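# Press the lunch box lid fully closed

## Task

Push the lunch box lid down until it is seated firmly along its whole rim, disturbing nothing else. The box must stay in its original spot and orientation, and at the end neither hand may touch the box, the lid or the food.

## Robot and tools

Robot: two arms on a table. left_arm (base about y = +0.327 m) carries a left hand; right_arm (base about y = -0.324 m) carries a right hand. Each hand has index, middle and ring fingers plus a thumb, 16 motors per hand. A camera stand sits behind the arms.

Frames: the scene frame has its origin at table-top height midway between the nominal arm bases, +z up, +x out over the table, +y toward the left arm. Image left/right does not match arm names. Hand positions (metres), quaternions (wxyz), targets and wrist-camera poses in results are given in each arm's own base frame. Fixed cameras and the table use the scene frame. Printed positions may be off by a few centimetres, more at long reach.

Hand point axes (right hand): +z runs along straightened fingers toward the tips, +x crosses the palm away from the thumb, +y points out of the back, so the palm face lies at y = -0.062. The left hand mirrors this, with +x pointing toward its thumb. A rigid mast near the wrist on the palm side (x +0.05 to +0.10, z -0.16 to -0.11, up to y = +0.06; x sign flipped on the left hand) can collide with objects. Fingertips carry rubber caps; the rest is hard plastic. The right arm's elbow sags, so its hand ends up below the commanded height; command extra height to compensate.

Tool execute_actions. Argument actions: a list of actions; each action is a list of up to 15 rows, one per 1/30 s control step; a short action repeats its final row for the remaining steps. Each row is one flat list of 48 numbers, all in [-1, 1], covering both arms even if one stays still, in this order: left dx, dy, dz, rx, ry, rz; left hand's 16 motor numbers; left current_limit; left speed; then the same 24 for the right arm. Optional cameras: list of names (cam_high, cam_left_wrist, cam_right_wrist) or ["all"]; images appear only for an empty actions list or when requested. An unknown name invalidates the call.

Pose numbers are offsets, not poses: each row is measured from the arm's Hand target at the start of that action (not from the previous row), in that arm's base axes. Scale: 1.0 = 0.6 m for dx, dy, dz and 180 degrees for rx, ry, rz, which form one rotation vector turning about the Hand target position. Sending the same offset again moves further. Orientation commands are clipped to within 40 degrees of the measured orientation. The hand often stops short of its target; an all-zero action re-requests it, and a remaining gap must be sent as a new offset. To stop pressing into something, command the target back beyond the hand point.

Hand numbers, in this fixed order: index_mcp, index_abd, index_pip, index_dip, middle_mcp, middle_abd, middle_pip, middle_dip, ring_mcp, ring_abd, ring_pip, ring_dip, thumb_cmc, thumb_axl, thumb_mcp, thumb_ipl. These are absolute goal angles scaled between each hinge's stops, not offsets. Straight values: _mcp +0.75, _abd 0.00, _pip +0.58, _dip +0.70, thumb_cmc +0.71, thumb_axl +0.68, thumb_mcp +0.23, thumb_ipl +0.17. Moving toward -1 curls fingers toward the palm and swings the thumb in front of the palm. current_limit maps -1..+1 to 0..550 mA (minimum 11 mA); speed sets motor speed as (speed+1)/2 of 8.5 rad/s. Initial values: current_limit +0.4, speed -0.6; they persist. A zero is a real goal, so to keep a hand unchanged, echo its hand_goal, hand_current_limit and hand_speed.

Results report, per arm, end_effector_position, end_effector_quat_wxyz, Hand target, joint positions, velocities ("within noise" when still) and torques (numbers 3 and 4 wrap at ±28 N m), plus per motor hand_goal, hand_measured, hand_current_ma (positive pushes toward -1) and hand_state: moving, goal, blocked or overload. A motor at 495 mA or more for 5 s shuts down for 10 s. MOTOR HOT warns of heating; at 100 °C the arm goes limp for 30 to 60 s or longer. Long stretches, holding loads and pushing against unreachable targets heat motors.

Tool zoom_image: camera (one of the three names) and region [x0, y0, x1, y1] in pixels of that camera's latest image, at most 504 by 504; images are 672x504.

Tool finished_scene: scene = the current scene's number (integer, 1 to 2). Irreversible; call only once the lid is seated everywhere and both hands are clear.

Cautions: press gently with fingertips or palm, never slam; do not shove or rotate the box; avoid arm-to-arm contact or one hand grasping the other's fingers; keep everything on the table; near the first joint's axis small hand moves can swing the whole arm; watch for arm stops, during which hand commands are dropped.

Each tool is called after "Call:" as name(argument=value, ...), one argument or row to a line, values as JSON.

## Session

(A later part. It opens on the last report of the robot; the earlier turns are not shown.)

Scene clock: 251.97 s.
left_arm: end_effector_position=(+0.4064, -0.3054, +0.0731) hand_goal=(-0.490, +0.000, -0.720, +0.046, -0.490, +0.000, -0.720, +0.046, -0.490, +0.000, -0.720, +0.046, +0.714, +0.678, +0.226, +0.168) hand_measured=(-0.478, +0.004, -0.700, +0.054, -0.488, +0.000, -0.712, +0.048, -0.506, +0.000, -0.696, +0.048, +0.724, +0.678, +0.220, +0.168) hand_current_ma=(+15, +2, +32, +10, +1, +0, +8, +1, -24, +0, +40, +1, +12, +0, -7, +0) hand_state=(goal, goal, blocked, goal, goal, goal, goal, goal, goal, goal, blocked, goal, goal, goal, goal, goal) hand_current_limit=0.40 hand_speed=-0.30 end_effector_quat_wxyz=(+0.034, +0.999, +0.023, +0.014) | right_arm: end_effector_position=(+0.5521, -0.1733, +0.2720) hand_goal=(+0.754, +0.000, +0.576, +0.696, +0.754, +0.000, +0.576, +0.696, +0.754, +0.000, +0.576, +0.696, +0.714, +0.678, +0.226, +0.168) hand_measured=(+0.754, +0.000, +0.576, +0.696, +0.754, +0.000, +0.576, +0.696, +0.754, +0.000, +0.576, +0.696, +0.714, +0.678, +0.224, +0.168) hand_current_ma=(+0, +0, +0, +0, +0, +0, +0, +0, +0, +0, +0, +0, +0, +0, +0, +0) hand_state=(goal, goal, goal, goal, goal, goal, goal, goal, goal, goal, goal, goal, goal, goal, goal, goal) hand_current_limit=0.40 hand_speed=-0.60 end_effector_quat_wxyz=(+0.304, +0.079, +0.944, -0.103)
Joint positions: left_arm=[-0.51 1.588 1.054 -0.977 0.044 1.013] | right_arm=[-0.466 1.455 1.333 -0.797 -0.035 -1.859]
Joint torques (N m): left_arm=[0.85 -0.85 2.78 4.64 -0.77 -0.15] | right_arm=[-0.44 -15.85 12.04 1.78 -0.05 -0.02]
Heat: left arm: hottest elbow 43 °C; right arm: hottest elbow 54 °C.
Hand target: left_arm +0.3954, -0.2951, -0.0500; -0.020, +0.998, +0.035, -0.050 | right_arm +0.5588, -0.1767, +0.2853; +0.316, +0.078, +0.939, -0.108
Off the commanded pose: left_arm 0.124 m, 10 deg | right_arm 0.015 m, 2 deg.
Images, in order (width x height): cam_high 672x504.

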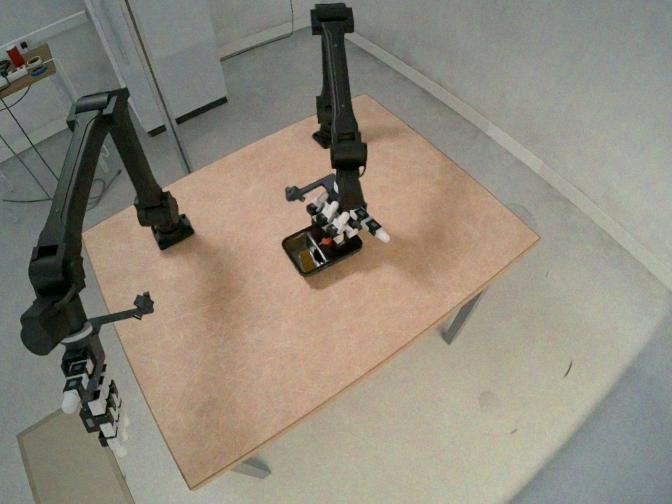

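Call:
execute_actions(
  actions=[
    [[0.003,-0.01,0.12,0,0,0,-0.49,0,-0.72,0.045,-0.49,0,-0.72,0.045,-0.49,0,-0.72,0.045,0.714,0.678,0.226,0.168,0.4,-0.3,0,0,0,0,0,0,0.754,0,0.576,0.696,0.754,0,0.576,0.696,0.754,0,0.576,0.696,0.714,0.678,0.226,0.168,0.4,-0.6]],
    [[0,-0.015,0.17,0,0,0,-0.49,0,-0.72,0.045,-0.49,0,-0.72,0.045,-0.49,0,-0.72,0.045,0.714,0.678,0.226,0.168,0.4,-0.3,0,0,0,0,0,0,0.754,0,0.576,0.696,0.754,0,0.576,0.696,0.754,0,0.576,0.696,0.714,0.678,0.226,0.168,0.4,-0.6]],
    [[-0.08,-0.02,0.16,-0.01,-0.032,0,-0.49,0,-0.72,0.045,-0.49,0,-0.72,0.045,-0.49,0,-0.72,0.045,0.714,0.678,0.226,0.168,0.4,-0.3,0,0,0,0,0,0,0.754,0,0.576,0.696,0.754,0,0.576,0.696,0.754,0,0.576,0.696,0.714,0.678,0.226,0.168,0.4,-0.6]],
    [[-0.207,-0.09,0.06,0,0,0,0.75,0,0.576,0.69,0.75,0,0.576,0.69,0.75,0,0.576,0.69,0.714,0.678,0.226,0.168,0.4,-0.3,0,0,0,0,0,0,0.754,0,0.576,0.696,0.754,0,0.576,0.696,0.754,0,0.576,0.696,0.714,0.678,0.226,0.168,0.4,-0.6]],
  ],
  cameras=["cam_high","cam_left_wrist"],
)

Call:
zoom_image(
  camera="cam_left_wrist",
  region=[100, 90, 280, 245],
)

Call:
zoom_image(
  camera="cam_left_wrist",
  region=[0, 70, 150, 240],
)

Call:
zoom_image(
  camera="cam_high",
  region=[265, 190, 385, 300],
)

Scene clock: 275.00 s.
left_arm: end_effector_position=(+0.2218, -0.3712, +0.2534) hand_goal=(+0.750, +0.000, +0.576, +0.690, +0.750, +0.000, +0.576, +0.690, +0.750, +0.000, +0.576, +0.690, +0.714, +0.678, +0.226, +0.168) hand_measured=(+0.748, +0.002, +0.574, +0.688, +0.748, +0.000, +0.572, +0.688, +0.748, +0.000, +0.572, +0.688, +0.714, +0.678, +0.220, +0.168) hand_current_ma=(-2, +1, -2, -2, -2, +0, -2, -2, -2, +0, -2, -1, +0, +0, -7, +0) hand_state=(goal, goal, goal, goal, goal, goal, goal, goal, goal, goal, goal, goal, goal, goal, goal, goal) hand_current_limit=0.40 hand_speed=-0.30 end_effector_quat_wxyz=(-0.001, +1.000, +0.029, +0.000) | right_arm: end_effector_position=(+0.5521, -0.1733, +0.2720) hand_goal=(+0.754, +0.000, +0.576, +0.696, +0.754, +0.000, +0.576, +0.696, +0.754, +0.000, +0.576, +0.696, +0.714, +0.678, +0.226, +0.168) hand_measured=(+0.754, +0.000, +0.576, +0.696, +0.754, +0.000, +0.576, +0.696, +0.754, +0.000, +0.576, +0.696, +0.714, +0.678, +0.224, +0.168) hand_current_ma=(+0, +0, +0, +0, +0, +0, +0, +0, +0, +0, +0, +0, +0, +0, +0, +0) hand_state=(goal, goal, goal, goal, goal, goal, goal, goal, goal, goal, goal, goal, goal, goal, goal, goal) hand_current_limit=0.40 hand_speed=-0.60 end_effector_quat_wxyz=(+0.304, +0.079, +0.944, -0.103)
Joint positions: left_arm=[-0.976 1.248 1.221 -1.547 -0.001 0.538] | right_arm=[-0.466 1.455 1.333 -0.797 -0.035 -1.859]
Joint torques (N m): left_arm=[0.79 -9.41 11.99 0.36 0.05 -0.06] | right_arm=[-0.21 -15.62 12.05 1.83 -0.07 0.02]
Heat: left arm: hottest elbow 43 °C; right arm: hottest elbow 54 °C.
Hand target: left_arm +0.2249, -0.3761, +0.2560; -0.003, +0.999, +0.035, -0.001 | right_arm +0.5588, -0.1767, +0.2853; +0.316, +0.078, +0.939, -0.108
Off the commanded pose: left_arm 0.006 m, 1 deg | right_arm 0.015 m, 2 deg.
Images, in order (width x height): cam_high 672x504, cam_left_wrist 672x504.

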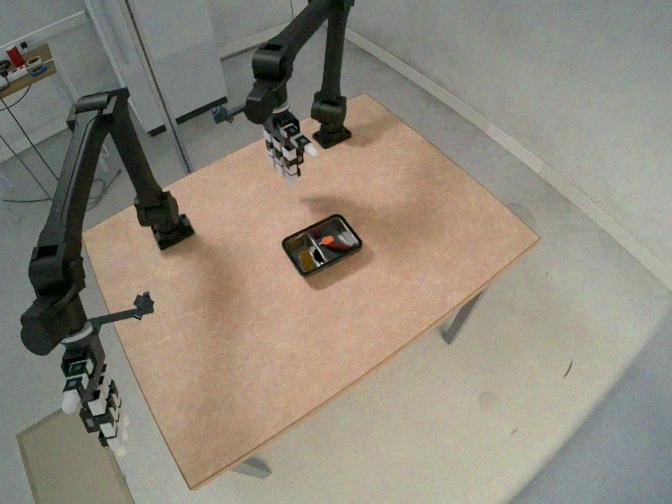

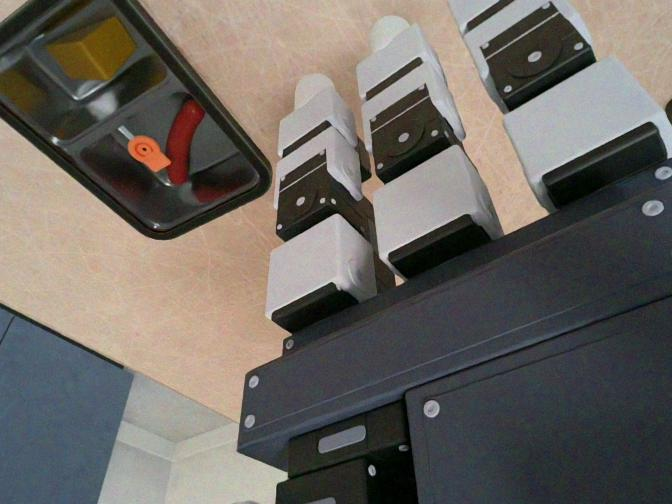

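Scaled by 2.800.

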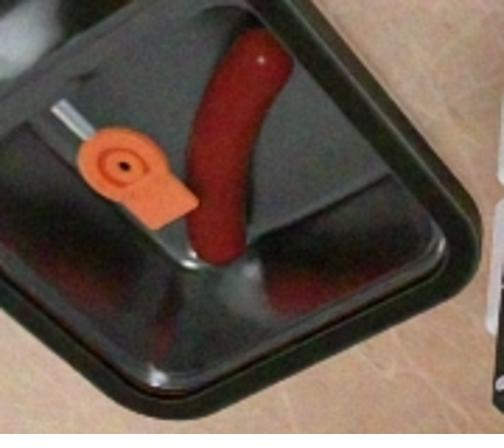

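Scaled by 2.965.

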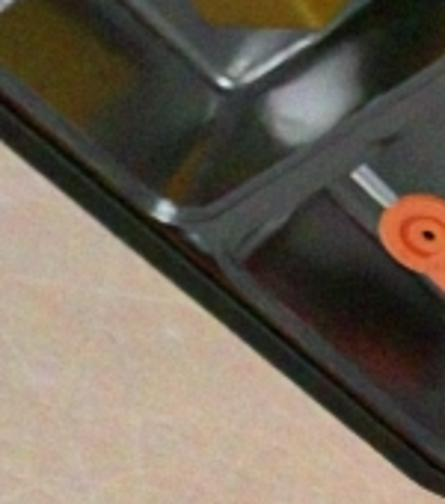

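Scaled by 4.200.

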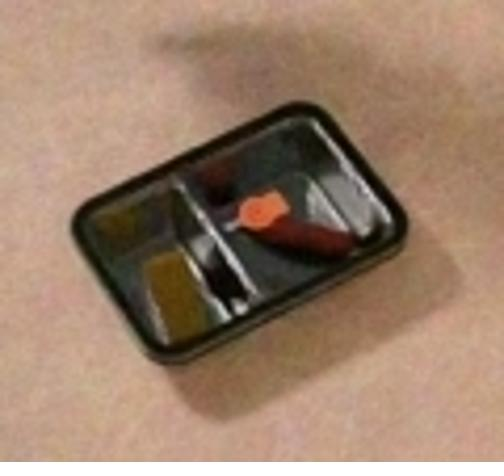

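Call:
execute_actions(
  actions=[
    [[-0.02,-0.035,-0.15,0,0,0,0.75,0,0.576,0.69,0.75,0,0.576,0.69,0.75,0,0.576,0.69,0.714,0.678,0.226,0.168,0.4,-0.3,0,0,0,0,0,0,0.754,0,0.576,0.696,0.754,0,0.576,0.696,0.754,0,0.576,0.696,0.714,0.678,0.226,0.168,0.4,-0.6]],
  ],
  cameras=["cam_left_wrist"],
)

Call:
zoom_image(
  camera="cam_left_wrist",
  region=[60, 260, 190, 370],
)

Call:
zoom_image(
  camera="cam_left_wrist",
  region=[0, 220, 110, 330],
)

Call:
zoom_image(
  camera="cam_left_wrist",
  region=[150, 230, 280, 360],
)

Scene clock: 286.80 s.
left_arm: end_effector_position=(+0.2115, -0.3922, +0.1669) hand_goal=(+0.750, +0.000, +0.576, +0.690, +0.750, +0.000, +0.576, +0.690, +0.750, +0.000, +0.576, +0.690, +0.714, +0.678, +0.226, +0.168) hand_measured=(+0.748, +0.002, +0.574, +0.688, +0.748, +0.000, +0.574, +0.688, +0.748, +0.000, +0.574, +0.688, +0.714, +0.678, +0.220, +0.168) hand_current_ma=(-1, +1, -1, -2, -1, +0, -2, -2, -1, +0, -2, -1, +0, +0, -7, +0) hand_state=(goal, goal, goal, goal, goal, goal, goal, goal, goal, goal, goal, goal, goal, goal, goal, goal) hand_current_limit=0.40 hand_speed=-0.30 end_effector_quat_wxyz=(-0.005, +1.000, +0.031, -0.002) | right_arm: end_effector_position=(+0.5521, -0.1733, +0.2720) hand_goal=(+0.754, +0.000, +0.576, +0.696, +0.754, +0.000, +0.576, +0.696, +0.754, +0.000, +0.576, +0.696, +0.714, +0.678, +0.226, +0.168) hand_measured=(+0.754, +0.000, +0.576, +0.696, +0.754, +0.000, +0.576, +0.696, +0.754, +0.000, +0.576, +0.696, +0.714, +0.678, +0.224, +0.168) hand_current_ma=(+0, +0, +0, +0, +0, +0, +0, +0, +0, +0, +0, +0, +0, +0, +0, +0) hand_state=(goal, goal, goal, goal, goal, goal, goal, goal, goal, goal, goal, goal, goal, goal, goal, goal) hand_current_limit=0.40 hand_speed=-0.60 end_effector_quat_wxyz=(+0.304, +0.079, +0.944, -0.103)
Joint positions: left_arm=[-1.034 1.318 1.057 -1.32 -0.001 0.475] | right_arm=[-0.466 1.455 1.333 -0.797 -0.035 -1.859]
Joint torques (N m): left_arm=[0.62 -10.75 10.51 1.05 0.02 -0.08] | right_arm=[-0.26 -14.92 12.19 1.94 -0.09 0.04]
Heat: left arm: hottest elbow 43 °C; right arm: hottest elbow 54 °C.
Hand target: left_arm +0.2131, -0.3971, +0.1661; -0.003, +0.999, +0.035, +0.000 | right_arm +0.5588, -0.1767, +0.2853; +0.316, +0.078, +0.939, -0.108
Off the commanded pose: left_arm 0.005 m, 1 deg | right_arm 0.015 m, 2 deg.
Images, in order (width x height): cam_left_wrist 672x504.

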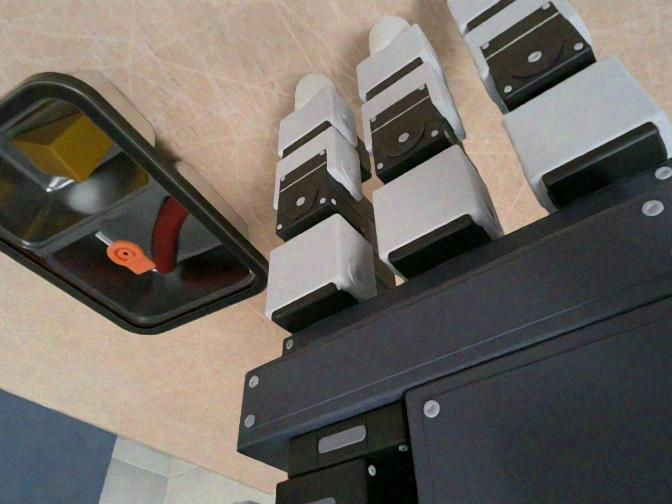

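Scaled by 3.877.

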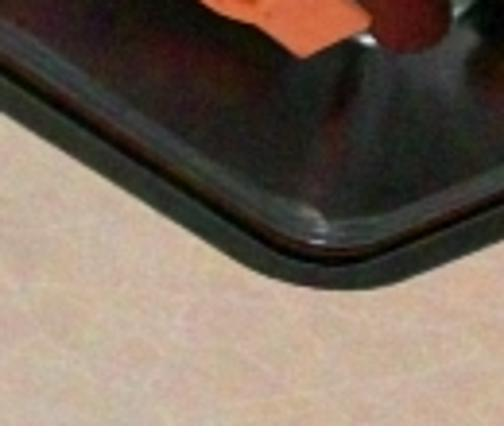

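Scaled by 4.582.

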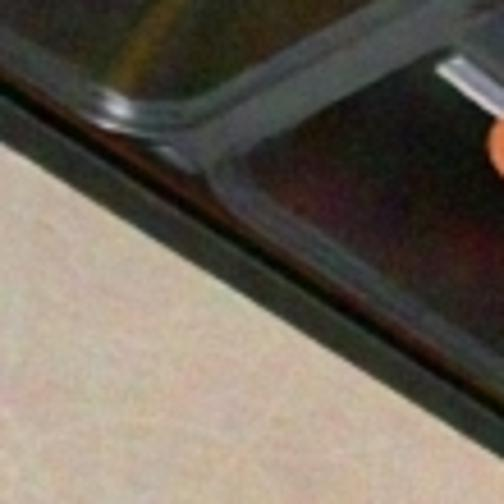

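Scaled by 3.877.

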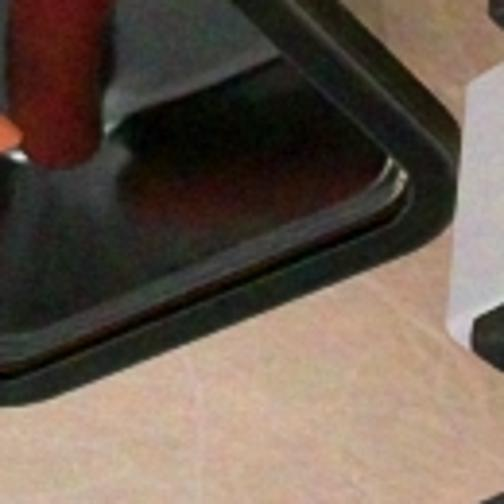

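Call:
execute_actions(
  actions=[
    [[0.04,0,0.16,0,0,0.15,0.75,0,0.576,0.69,0.75,0,0.576,0.69,0.75,0,0.576,0.69,0.714,0.678,0.226,0.168,0.4,-0.3,0,0,0,0,0,0,0.754,0,0.576,0.696,0.754,0,0.576,0.696,0.754,0,0.576,0.696,0.714,0.678,0.226,0.168,0.4,-0.6]],
    [[0.12,0.02,0.02,0,0,0.15,0.75,0,0.576,0.69,0.75,0,0.576,0.69,0.75,0,0.576,0.69,0.714,0.678,0.226,0.168,0.4,-0.3,0,0,0,0,0,0,0.754,0,0.576,0.696,0.754,0,0.576,0.696,0.754,0,0.576,0.696,0.714,0.678,0.226,0.168,0.4,-0.6]],
    [[0.13,0.06,0,0,0,0.153,0.75,0,0.576,0.69,0.75,0,0.576,0.69,0.75,0,0.576,0.69,0.714,0.678,0.226,0.168,0.4,-0.3,0,0,0,0,0,0,0.754,0,0.576,0.696,0.754,0,0.576,0.696,0.754,0,0.576,0.696,0.714,0.678,0.226,0.168,0.4,-0.6]],
    [[0.12,0.08,0,-0.119,0.051,0.109,0.75,0,0.576,0.69,0.75,0,0.576,0.69,0.75,0,0.576,0.69,0.714,0.678,0.226,0.168,0.4,-0.3,0,0,0,0,0,0,0.754,0,0.576,0.696,0.754,0,0.576,0.696,0.754,0,0.576,0.696,0.714,0.678,0.226,0.168,0.4,-0.6]],
    [[0.1,0.08,0,-0.119,0.051,0.109,0.75,0,0.576,0.69,0.75,0,0.576,0.69,0.75,0,0.576,0.69,0.714,0.678,0.226,0.168,0.4,-0.3,0,0,0,0,0,0,0.754,0,0.576,0.696,0.754,0,0.576,0.696,0.754,0,0.576,0.696,0.714,0.678,0.226,0.168,0.4,-0.6]],
  ],
  cameras=["cam_high","cam_left_wrist"],
)

Scene clock: 325.33 s.
left_arm: end_effector_position=(+0.5066, -0.2482, +0.2730) hand_goal=(+0.750, +0.000, +0.576, +0.690, +0.750, +0.000, +0.576, +0.690, +0.750, +0.000, +0.576, +0.690, +0.714, +0.678, +0.226, +0.168) hand_measured=(+0.746, +0.002, +0.574, +0.688, +0.746, +0.002, +0.574, +0.688, +0.746, +0.002, +0.574, +0.688, +0.712, +0.678, +0.220, +0.168) hand_current_ma=(-4, +1, -1, -2, -4, +1, -1, -2, -4, +1, -1, -1, -2, +0, -6, +0) hand_state=(goal, goal, goal, goal, goal, goal, goal, goal, goal, goal, goal, goal, goal, goal, goal, goal) hand_current_limit=0.40 hand_speed=-0.30 end_effector_quat_wxyz=(+0.152, +0.415, +0.823, -0.357) | right_arm: end_effector_position=(+0.5521, -0.1733, +0.2720) hand_goal=(+0.754, +0.000, +0.576, +0.696, +0.754, +0.000, +0.576, +0.696, +0.754, +0.000, +0.576, +0.696, +0.714, +0.678, +0.226, +0.168) hand_measured=(+0.754, +0.000, +0.576, +0.696, +0.754, +0.000, +0.576, +0.696, +0.754, +0.000, +0.576, +0.696, +0.714, +0.678, +0.224, +0.168) hand_current_ma=(+0, +0, +0, +0, +0, +0, +0, +0, +0, +0, +0, +0, +0, +0, +0, +0) hand_state=(goal, goal, goal, goal, goal, goal, goal, goal, goal, goal, goal, goal, goal, goal, goal, goal) hand_current_limit=0.40 hand_speed=-0.60 end_effector_quat_wxyz=(+0.304, +0.079, +0.944, -0.103)
Joint positions: left_arm=[-0.355 1.57 1.59 -1.306 0.755 -1.105] | right_arm=[-0.466 1.455 1.333 -0.797 -0.035 -1.859]
Joint torques (N m): left_arm=[0.97 -15.44 13.33 1.7 0.81 -0.06] | right_arm=[-0.67 -15.91 12.04 1.72 -0.04 0.02]
Heat: left arm: hottest elbow 46 °C; right arm: hottest elbow 54 °C.
Hand target: left_arm +0.5189, -0.2532, +0.2740; +0.157, +0.412, +0.824, -0.357 | right_arm +0.5588, -0.1767, +0.2853; +0.316, +0.078, +0.939, -0.108
Off the commanded pose: left_arm 0.013 m, 1 deg | right_arm 0.015 m, 2 deg.
Images, in order (width x height): cam_high 672x504, cam_left_wrist 672x504.

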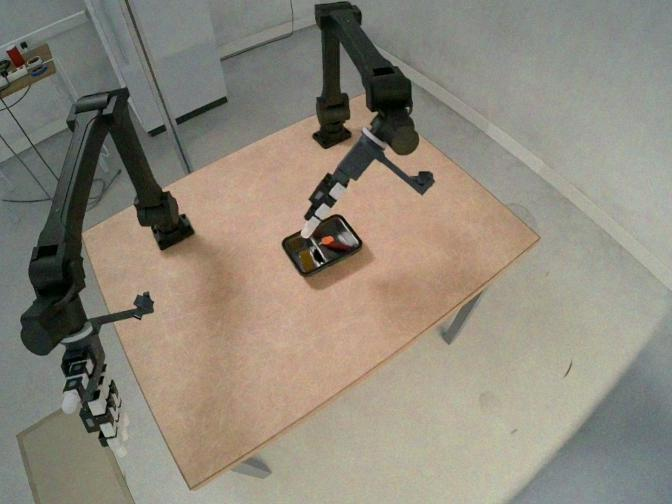

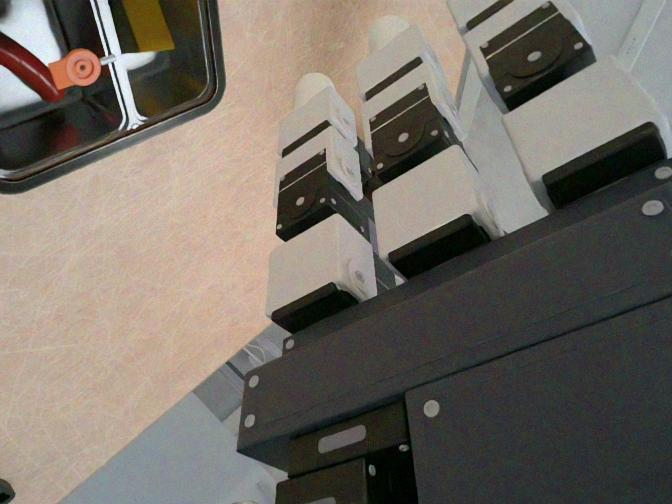

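Call:
execute_actions(
  actions=[
    [[0.085,0.07,-0.1,-0.119,0.051,0.109,0.75,0,0.576,0.69,0.75,0,0.576,0.69,0.75,0,0.576,0.69,0.714,0.678,0.226,0.168,0.4,-0.3,0,0,0,0,0,0,0.754,0,0.576,0.696,0.754,0,0.576,0.696,0.754,0,0.576,0.696,0.714,0.678,0.226,0.168,0.4,-0.6]],
    [[0,0,-0.14,0,0,0,0.75,0,0.576,0.69,0.75,0,0.576,0.69,0.75,0,0.576,0.69,0.714,0.678,0.226,0.168,0.4,-0.3,0,0,0,0,0,0,0.754,0,0.576,0.696,0.754,0,0.576,0.696,0.754,0,0.576,0.696,0.714,0.678,0.226,0.168,0.4,-0.6]],
  ],
  cameras=["cam_high","cam_left_wrist"],
)

Call:
zoom_image(
  camera="cam_left_wrist",
  region=[0, 130, 250, 380],
)

Scene clock: 338.67 s.
left_arm: end_effector_position=(+0.5699, -0.2086, +0.1387) hand_goal=(+0.750, +0.000, +0.576, +0.690, +0.750, +0.000, +0.576, +0.690, +0.750, +0.000, +0.576, +0.690, +0.714, +0.678, +0.226, +0.168) hand_measured=(+0.744, +0.002, +0.574, +0.688, +0.744, +0.002, +0.574, +0.688, +0.744, +0.002, +0.574, +0.688, +0.708, +0.678, +0.222, +0.168) hand_current_ma=(-7, +1, -1, -2, -7, +1, -1, -2, -7, +1, -1, -1, -5, +0, -6, +0) hand_state=(goal, goal, goal, goal, goal, goal, goal, goal, goal, goal, goal, goal, goal, goal, goal, goal) hand_current_limit=0.40 hand_speed=-0.30 end_effector_quat_wxyz=(+0.227, +0.206, +0.809, -0.502) | right_arm: end_effector_position=(+0.5521, -0.1733, +0.2720) hand_goal=(+0.754, +0.000, +0.576, +0.696, +0.754, +0.000, +0.576, +0.696, +0.754, +0.000, +0.576, +0.696, +0.714, +0.678, +0.226, +0.168) hand_measured=(+0.754, +0.000, +0.576, +0.696, +0.754, +0.000, +0.576, +0.696, +0.754, +0.000, +0.576, +0.696, +0.714, +0.678, +0.224, +0.168) hand_current_ma=(+0, +0, +0, +0, +0, +0, +0, +0, +0, +0, +0, +0, +0, +0, +0, +0) hand_state=(goal, goal, goal, goal, goal, goal, goal, goal, goal, goal, goal, goal, goal, goal, goal, goal) hand_current_limit=0.40 hand_speed=-0.60 end_effector_quat_wxyz=(+0.304, +0.079, +0.944, -0.103)
Joint positions: left_arm=[-0.171 1.673 1.237 -0.462 1.044 -1.64] | right_arm=[-0.466 1.455 1.333 -0.797 -0.035 -1.859]
Joint torques (N m): left_arm=[0.67 -17.96 10.15 2.37 0.73 -0.08] | right_arm=[-0.09 -14.97 12 1.88 -0.08 0.01]
Heat: left arm: hottest elbow 47 °C; right arm: hottest elbow 54 °C.
Hand target: left_arm +0.5700, -0.2112, +0.1299; +0.223, +0.200, +0.811, -0.502 | right_arm +0.5588, -0.1767, +0.2853; +0.316, +0.078, +0.939, -0.108
Off the commanded pose: left_arm 0.009 m, 1 deg | right_arm 0.015 m, 2 deg.
Images, in order (width x height): cam_high 672x504, cam_left_wrist 672x504.

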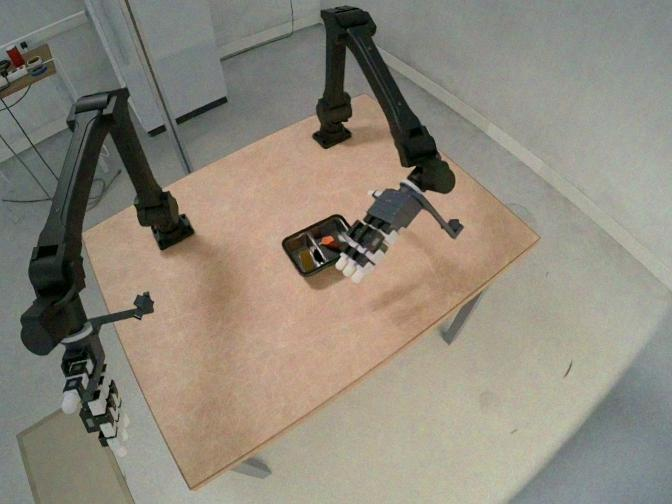

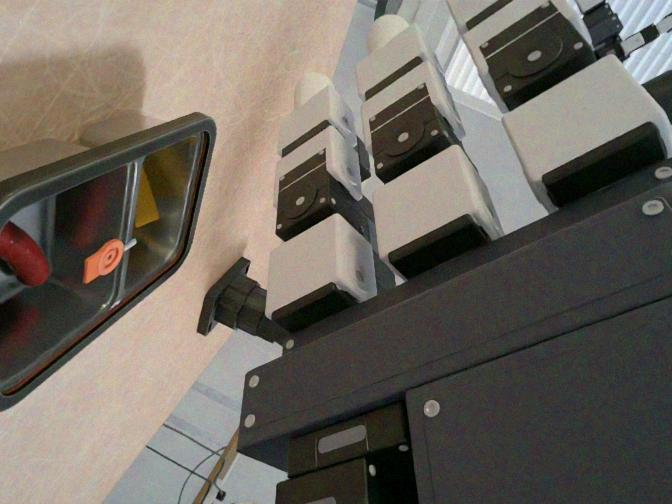

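Scaled by 2.016.

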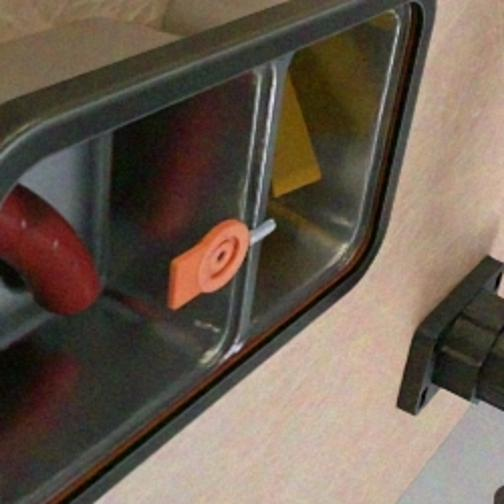

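Call:
zoom_image(
  camera="cam_left_wrist",
  region=[160, 110, 230, 180],
)

Call:
zoom_image(
  camera="cam_left_wrist",
  region=[140, 210, 210, 280],
)

Call:
zoom_image(
  camera="cam_left_wrist",
  region=[80, 260, 150, 330],
)

Call:
zoom_image(
  camera="cam_left_wrist",
  region=[0, 330, 80, 410],
)

Call:
zoom_image(
  camera="cam_left_wrist",
  region=[0, 110, 215, 220],
)

Scaled by 7.200.

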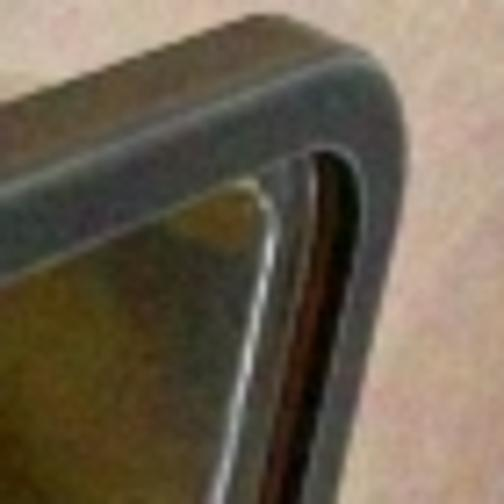

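Scaled by 7.200.

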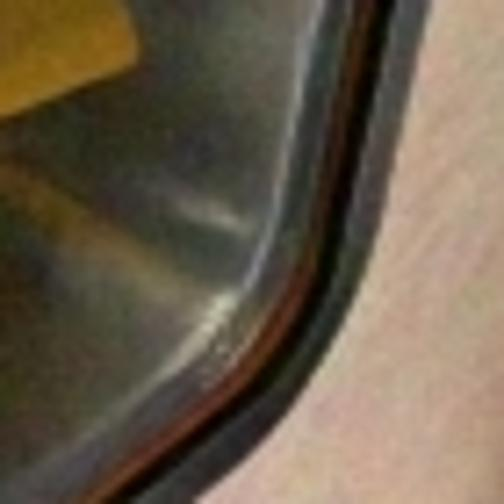

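Scaled by 7.200.

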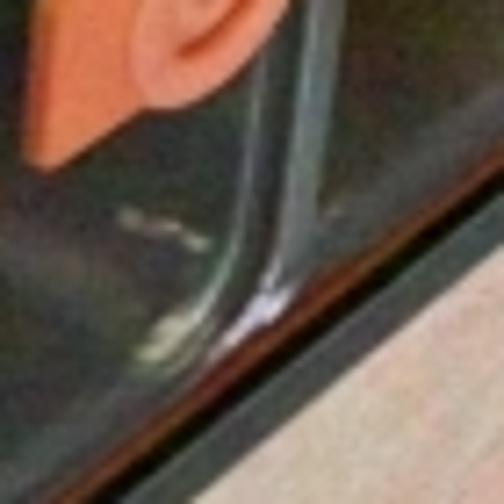

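Scaled by 6.300.

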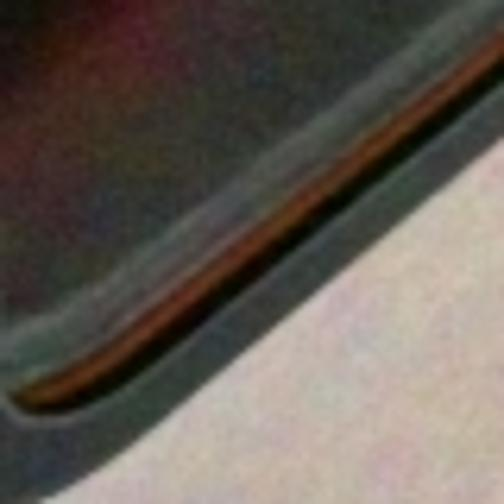

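Scaled by 2.344.

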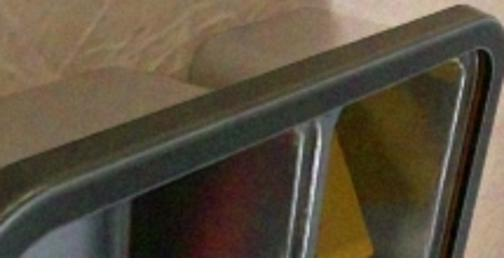

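Call:
zoom_image(
  camera="cam_left_wrist",
  region=[180, 130, 220, 170],
)

Call:
zoom_image(
  camera="cam_left_wrist",
  region=[170, 180, 210, 220],
)

Call:
zoom_image(
  camera="cam_left_wrist",
  region=[125, 260, 165, 300],
)

Call:
zoom_image(
  camera="cam_left_wrist",
  region=[50, 320, 90, 360],
)

Scaled by 12.600.

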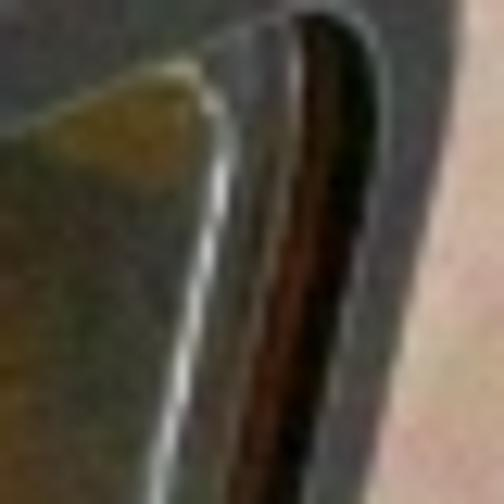

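Scaled by 12.600.

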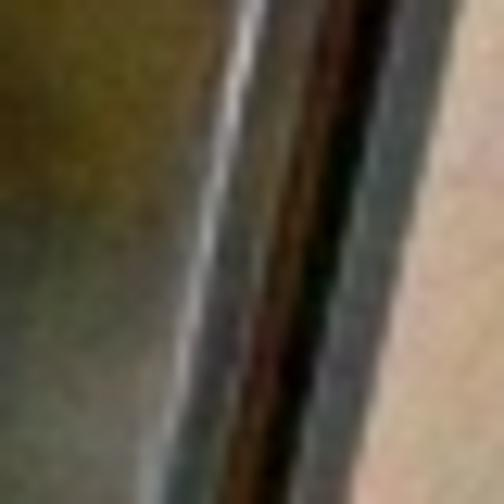

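Scaled by 12.600.

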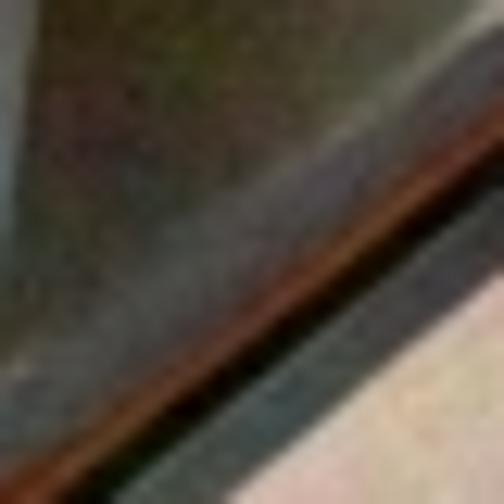

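Scaled by 12.600.

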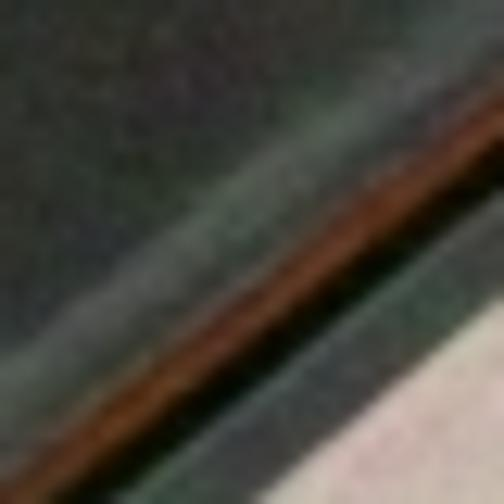

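Call:
execute_actions(
  actions=[
    [[0,0.05,0.15,0,0,0,0.75,0,0.576,0.69,0.75,0,0.576,0.69,0.75,0,0.576,0.69,0.714,0.678,0.226,0.168,0.4,-0.3,-0.05,0.17,0,0.0311,0.1198,0.0429,-0.49,0,-0.72,0.045,-0.49,0,-0.72,0.045,-0.49,0,-0.72,0.045,0.714,0.678,0.226,0.168,0.4,-0.3]],
    [[-0.06,0.15,0.05,0,0,0,0.75,0,0.576,0.69,0.75,0,0.576,0.69,0.75,0,0.576,0.69,0.714,0.678,0.226,0.168,0.4,-0.3,-0.08,0.19,0,0.0311,0.1198,0.0429,-0.49,0,-0.72,0.045,-0.49,0,-0.72,0.045,-0.49,0,-0.72,0.045,0.714,0.678,0.226,0.168,0.4,-0.3]],
    [[-0.1,0.15,0,0,0,0,0.75,0,0.576,0.69,0.75,0,0.576,0.69,0.75,0,0.576,0.69,0.714,0.678,0.226,0.168,0.4,-0.3,-0.08,0.19,0,0,0,0,-0.49,0,-0.72,0.045,-0.49,0,-0.72,0.045,-0.49,0,-0.72,0.045,0.714,0.678,0.226,0.168,0.4,-0.3]],
  ],
  cameras=["cam_high"],
)

Scene clock: 417.83 s.
left_arm: end_effector_position=(+0.4607, -0.0043, +0.2437) hand_goal=(+0.750, +0.000, +0.576, +0.690, +0.750, +0.000, +0.576, +0.690, +0.750, +0.000, +0.576, +0.690, +0.714, +0.678, +0.226, +0.168) hand_measured=(+0.744, +0.002, +0.574, +0.688, +0.744, +0.002, +0.574, +0.688, +0.744, +0.002, +0.574, +0.688, +0.708, +0.678, +0.222, +0.168) hand_current_ma=(-7, +1, -1, -2, -7, +1, -1, -2, -7, +1, -1, -1, -5, +0, -4, +0) hand_state=(goal, goal, goal, goal, goal, goal, goal, goal, goal, goal, goal, goal, goal, goal, goal, goal) hand_current_limit=0.40 hand_speed=-0.30 end_effector_quat_wxyz=(+0.229, +0.178, +0.816, -0.500) | right_arm: end_effector_position=(+0.4335, +0.1559, +0.2834) hand_goal=(-0.490, +0.000, -0.720, +0.046, -0.490, +0.000, -0.720, +0.046, -0.490, +0.000, -0.720, +0.046, +0.714, +0.678, +0.226, +0.168) hand_measured=(-0.466, +0.000, -0.710, +0.048, -0.474, +0.000, -0.718, +0.048, -0.476, +0.000, -0.718, +0.048, +0.716, +0.678, +0.224, +0.168) hand_current_ma=(+9, +0, +2, +0, +4, +0, +0, +0, +4, +0, +0, +0, +0, +0, +0, +0) hand_state=(blocked, goal, goal, goal, goal, goal, goal, goal, goal, goal, goal, goal, goal, goal, goal, goal) hand_current_limit=0.40 hand_speed=-0.30 end_effector_quat_wxyz=(-0.034, -0.071, +0.997, +0.008)
Joint positions: left_arm=[0.275 1.465 1.324 -1.57 1.159 -0.774] | right_arm=[0.153 1.502 1.547 -1.683 -0.022 -1.562]
Joint torques (N m): left_arm=[0.79 -12.34 13.59 -0.14 0.98 0.14] | right_arm=[-0.56 -14.8 8.76 -0.1 -0.15 0.13]
Heat: left arm: hottest elbow 47 °C; right arm: hottest elbow 55 °C.
Hand target: left_arm +0.4741, -0.0012, +0.2499; +0.223, +0.200, +0.811, -0.502 | right_arm +0.4328, +0.1533, +0.2853; -0.047, -0.061, +0.997, +0.003
Off the commanded pose: left_arm 0.015 m, 3 deg | right_arm 0.003 m, 2 deg.
joint sent to its limit (right arm) — joint 4 (wrist pitch), lower limit. The joint targets still meet the commanded pose.
Images, in order (width x height): cam_high 672x504.

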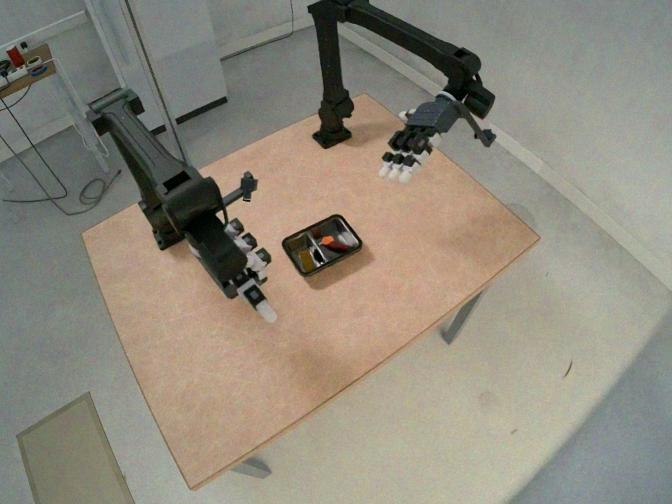

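Call:
execute_actions(
  actions=[
    [[0,0,0,0,0,0,0.75,0,0.576,0.69,0.75,0,0.576,0.69,0.75,0,0.576,0.69,0.714,0.678,0.226,0.168,0.4,-0.3,-0.08,0.17,-0.07,0,0,0,-0.49,0,-0.72,0.045,-0.49,0,-0.72,0.045,-0.49,0,-0.72,0.045,0.714,0.678,0.226,0.168,0.4,-0.3]],
    [[0,0,0,0,0,0,0.75,0,0.576,0.69,0.75,0,0.576,0.69,0.75,0,0.576,0.69,0.714,0.678,0.226,0.168,0.4,-0.3,-0.088,0.175,-0.08,0,0,0,-0.49,0,-0.72,0.045,-0.49,0,-0.72,0.045,-0.49,0,-0.72,0.045,0.714,0.678,0.226,0.168,0.4,-0.3]],
    [[0,0,0,0,0,0,0.75,0,0.576,0.69,0.75,0,0.576,0.69,0.75,0,0.576,0.69,0.714,0.678,0.226,0.168,0.4,-0.3,0,0,-0.1,0,0,0,-0.49,0,-0.72,0.045,-0.49,0,-0.72,0.045,-0.49,0,-0.72,0.045,0.714,0.678,0.226,0.168,0.4,-0.3]],
  ],
  cameras=["cam_high","cam_right_wrist"],
)

Call:
zoom_image(
  camera="cam_high",
  region=[265, 190, 385, 300],
)

Scene clock: 433.40 s.
left_arm: end_effector_position=(+0.4609, -0.0058, +0.2453) hand_goal=(+0.750, +0.000, +0.576, +0.690, +0.750, +0.000, +0.576, +0.690, +0.750, +0.000, +0.576, +0.690, +0.714, +0.678, +0.226, +0.168) hand_measured=(+0.744, +0.002, +0.574, +0.688, +0.744, +0.002, +0.574, +0.688, +0.744, +0.002, +0.574, +0.688, +0.708, +0.678, +0.222, +0.168) hand_current_ma=(-7, +1, -1, -2, -7, +1, -1, -2, -7, +1, -1, -1, -5, +0, -4, +0) hand_state=(goal, goal, goal, goal, goal, goal, goal, goal, goal, goal, goal, goal, goal, goal, goal, goal) hand_current_limit=0.40 hand_speed=-0.30 end_effector_quat_wxyz=(+0.219, +0.193, +0.812, -0.506) | right_arm: end_effector_position=(+0.3258, +0.3583, +0.1373) hand_goal=(-0.490, +0.000, -0.720, +0.046, -0.490, +0.000, -0.720, +0.046, -0.490, +0.000, -0.720, +0.046, +0.714, +0.678, +0.226, +0.168) hand_measured=(-0.466, +0.000, -0.710, +0.048, -0.476, +0.000, -0.718, +0.048, -0.478, +0.000, -0.718, +0.048, +0.716, +0.678, +0.224, +0.168) hand_current_ma=(+9, +0, +2, +0, +3, +0, +0, +0, +3, +0, +0, +0, +0, +0, +0, +0) hand_state=(blocked, goal, goal, goal, goal, goal, goal, goal, goal, goal, goal, goal, goal, goal, goal, goal) hand_current_limit=0.40 hand_speed=-0.30 end_effector_quat_wxyz=(-0.052, -0.070, +0.996, +0.002)
Joint positions: left_arm=[0.275 1.496 1.357 -1.666 1.156 -0.675] | right_arm=[0.685 1.533 1.196 -1.316 -0.062 -1.029]
Joint torques (N m): left_arm=[1.14 -12.51 13.31 -0.35 0.96 0.14] | right_arm=[-0.56 -13.8 8.65 0.92 -0.16 0.16]
Heat: left arm: hottest elbow 47 °C; right arm: hottest elbow 52 °C.
Hand target: left_arm +0.4740, -0.0012, +0.2500; +0.223, +0.200, +0.811, -0.502 | right_arm +0.3322, +0.3604, +0.1353; -0.047, -0.061, +0.997, +0.003
Off the commanded pose: left_arm 0.015 m, 1 deg | right_arm 0.007 m, 1 deg.
Images, in order (width x height): cam_high 672x504, cam_right_wrist 672x504.

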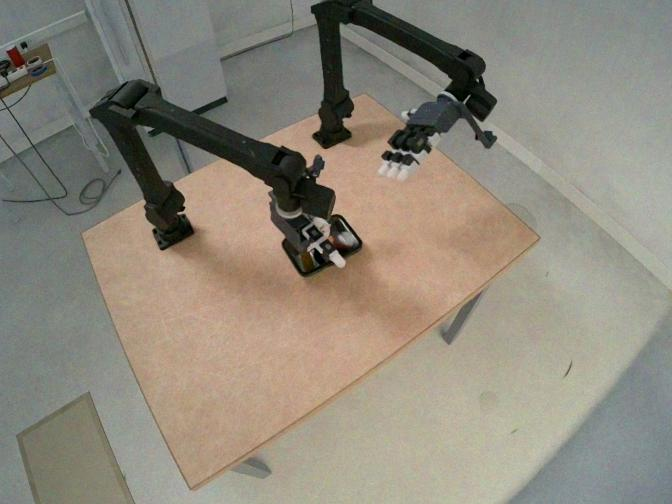

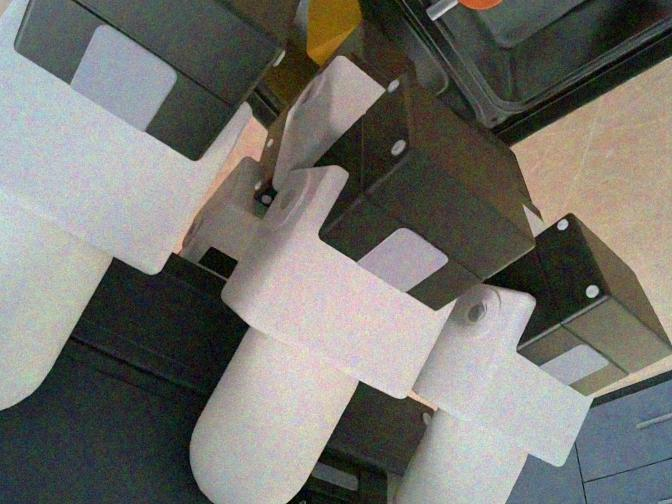

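Scaled by 4.200.

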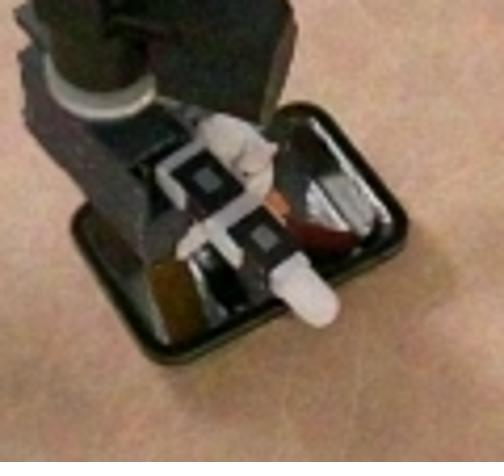

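Call:
execute_actions(
  actions=[
    [[0,0,0,0,0,0,0.75,0,0.576,0.69,0.75,0,0.576,0.69,0.75,0,0.576,0.69,0.714,0.678,0.226,0.168,0.4,-0.3,0.008,0,-0.1,0,0,0,-0.49,0,-0.72,0.045,-0.49,0,-0.72,0.045,-0.49,0,-0.72,0.045,0.714,0.678,0.226,0.168,0.4,-0.3]],
    [[0,0,0,0,0,0,0.75,0,0.576,0.69,0.75,0,0.576,0.69,0.75,0,0.576,0.69,0.714,0.678,0.226,0.168,0.4,-0.3,0,-0.005,-0.09,0,0,0,-0.49,0,-0.72,0.045,-0.49,0,-0.72,0.045,-0.49,0,-0.72,0.045,0.714,0.678,0.226,0.168,0.4,-0.3]],
    [[0,0,0,0,0,0,0.75,0,0.576,0.69,0.75,0,0.576,0.69,0.75,0,0.576,0.69,0.714,0.678,0.226,0.168,0.4,-0.3,0,-0.007,-0.1,0,0,0,-0.49,0,-0.72,0.045,-0.49,0,-0.72,0.045,-0.49,0,-0.72,0.045,0.714,0.678,0.226,0.168,0.4,-0.3]],
  ],
  cameras=["cam_high"],
)

Call:
zoom_image(
  camera="cam_high",
  region=[265, 190, 385, 300],
)

Scene clock: 446.30 s.
left_arm: end_effector_position=(+0.4609, -0.0058, +0.2453) hand_goal=(+0.750, +0.000, +0.576, +0.690, +0.750, +0.000, +0.576, +0.690, +0.750, +0.000, +0.576, +0.690, +0.714, +0.678, +0.226, +0.168) hand_measured=(+0.744, +0.002, +0.574, +0.688, +0.744, +0.002, +0.574, +0.688, +0.744, +0.002, +0.574, +0.688, +0.708, +0.678, +0.222, +0.168) hand_current_ma=(-7, +1, -1, -2, -7, +1, -1, -2, -7, +1, -1, -1, -5, +0, -4, +0) hand_state=(goal, goal, goal, goal, goal, goal, goal, goal, goal, goal, goal, goal, goal, goal, goal, goal) hand_current_limit=0.40 hand_speed=-0.30 end_effector_quat_wxyz=(+0.219, +0.193, +0.812, -0.506) | right_arm: end_effector_position=(+0.3429, +0.3686, +0.0730) hand_goal=(-0.490, +0.000, -0.720, +0.046, -0.490, +0.000, -0.720, +0.046, -0.490, +0.000, -0.720, +0.046, +0.714, +0.678, +0.226, +0.168) hand_measured=(-0.474, +0.000, -0.704, +0.050, -0.490, +0.000, -0.712, +0.048, -0.508, +0.000, -0.694, +0.048, +0.720, +0.678, +0.224, +0.168) hand_current_ma=(+5, +0, +4, +0, +0, +0, +1, +0, -5, +0, +10, +0, +1, +0, +0, +0) hand_state=(goal, goal, goal, goal, goal, goal, goal, goal, goal, goal, blocked, goal, goal, goal, goal, goal) hand_current_limit=0.40 hand_speed=-0.30 end_effector_quat_wxyz=(+0.000, -0.074, +0.996, +0.059)
Joint positions: left_arm=[0.275 1.496 1.357 -1.666 1.156 -0.675] | right_arm=[0.665 1.581 1.032 -0.955 -0.097 -1.051]
Joint torques (N m): left_arm=[1.14 -12.51 13.31 -0.36 0.96 0.14] | right_arm=[-1.2 -1.14 1.84 3.85 1.46 0.14]
Heat: left arm: hottest elbow 48 °C; right arm: hottest elbow 51 °C.
Hand target: left_arm +0.4740, -0.0012, +0.2500; +0.223, +0.200, +0.811, -0.502 | right_arm +0.3368, +0.3532, -0.0387; -0.048, -0.061, +0.997, +0.003
Off the commanded pose: left_arm 0.015 m, 1 deg | right_arm 0.113 m, 9 deg.
Images, in order (width x height): cam_high 672x504.

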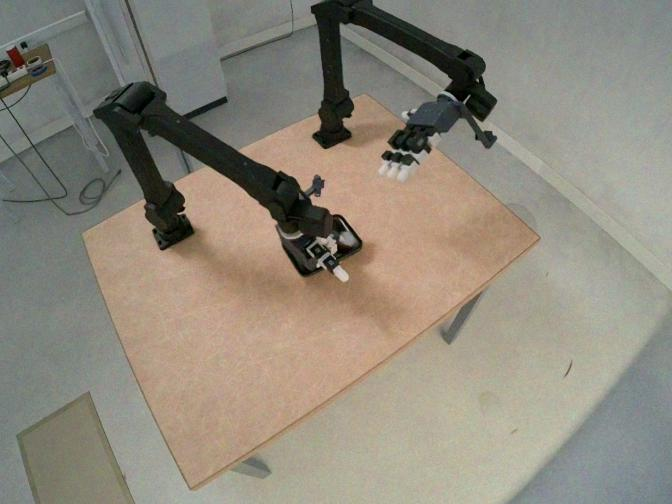

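Scaled by 4.200.

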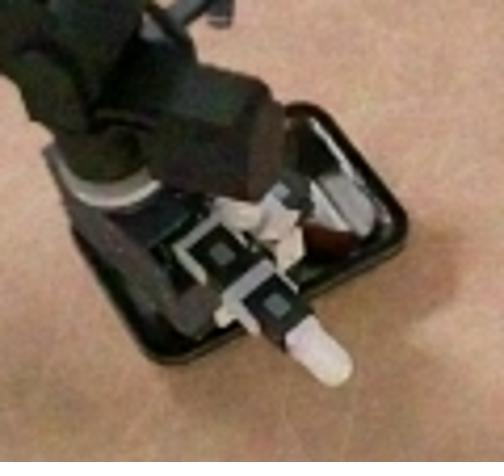

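Call:
execute_actions(
  actions=[
    [[0,0,0,0,0,0,0.75,0,0.576,0.69,0.75,0,0.576,0.69,0.75,0,0.576,0.69,0.714,0.678,0.226,0.168,0.4,-0.3,-0.004,-0.012,-0.07,-0.015,0,0,-0.49,0,-0.72,0.045,-0.49,0,-0.72,0.045,-0.49,0,-0.72,0.045,0.714,0.678,0.226,0.168,0.4,-0.3]],
  ],
  cameras=["cam_high"],
)

Call:
zoom_image(
  camera="cam_high",
  region=[265, 190, 385, 300],
)

Scene clock: 464.43 s.
left_arm: end_effector_position=(+0.4609, -0.0058, +0.2453) hand_goal=(+0.750, +0.000, +0.576, +0.690, +0.750, +0.000, +0.576, +0.690, +0.750, +0.000, +0.576, +0.690, +0.714, +0.678, +0.226, +0.168) hand_measured=(+0.744, +0.002, +0.574, +0.688, +0.744, +0.002, +0.574, +0.688, +0.744, +0.002, +0.574, +0.688, +0.708, +0.678, +0.222, +0.168) hand_current_ma=(-7, +1, -1, -2, -7, +1, -1, -2, -7, +1, -1, -1, -5, +0, -4, +0) hand_state=(goal, goal, goal, goal, goal, goal, goal, goal, goal, goal, goal, goal, goal, goal, goal, goal) hand_current_limit=0.40 hand_speed=-0.30 end_effector_quat_wxyz=(+0.219, +0.193, +0.812, -0.506) | right_arm: end_effector_position=(+0.3409, +0.3650, +0.0700) hand_goal=(-0.490, +0.000, -0.720, +0.046, -0.490, +0.000, -0.720, +0.046, -0.490, +0.000, -0.720, +0.046, +0.714, +0.678, +0.226, +0.168) hand_measured=(-0.474, +0.000, -0.704, +0.050, -0.488, +0.000, -0.712, +0.048, -0.526, +0.000, -0.676, +0.048, +0.720, +0.678, +0.224, +0.168) hand_current_ma=(+5, +0, +4, +0, +0, +0, +1, +0, -21, +0, +28, +0, +1, +0, +0, +0) hand_state=(goal, goal, goal, goal, goal, goal, goal, goal, blocked, goal, blocked, goal, goal, goal, goal, goal) hand_current_limit=0.40 hand_speed=-0.30 end_effector_quat_wxyz=(+0.008, -0.075, +0.995, +0.058)
Joint positions: left_arm=[0.275 1.496 1.357 -1.666 1.156 -0.675] | right_arm=[0.665 1.57 1.009 -0.931 -0.087 -1.053]
Joint torques (N m): left_arm=[1.14 -12.57 13.31 -0.36 0.96 0.14] | right_arm=[-0.03 2.73 -0.02 5.01 2.72 0.17]
Heat: left arm: hottest elbow 48 °C; right arm: hottest elbow 48 °C.
Hand target: left_arm +0.4740, -0.0012, +0.2500; +0.223, +0.200, +0.811, -0.502 | right_arm +0.3344, +0.3460, -0.0807; -0.049, -0.060, +0.997, -0.020
Off the commanded pose: left_arm 0.015 m, 1 deg | right_arm 0.152 m, 11 deg.
Images, in order (width x height): cam_high 672x504.

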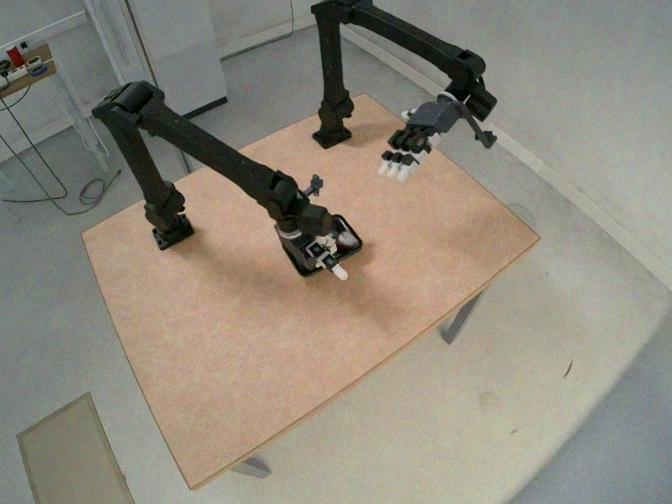

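Scaled by 4.200.

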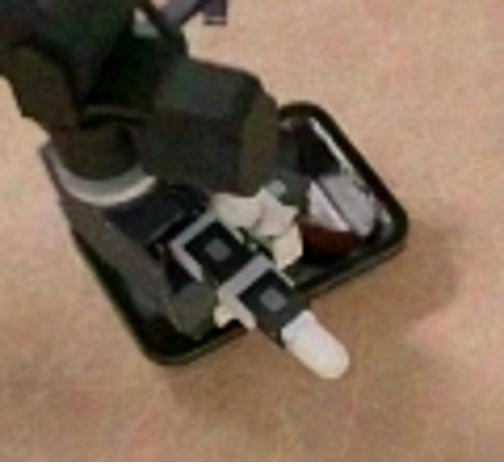

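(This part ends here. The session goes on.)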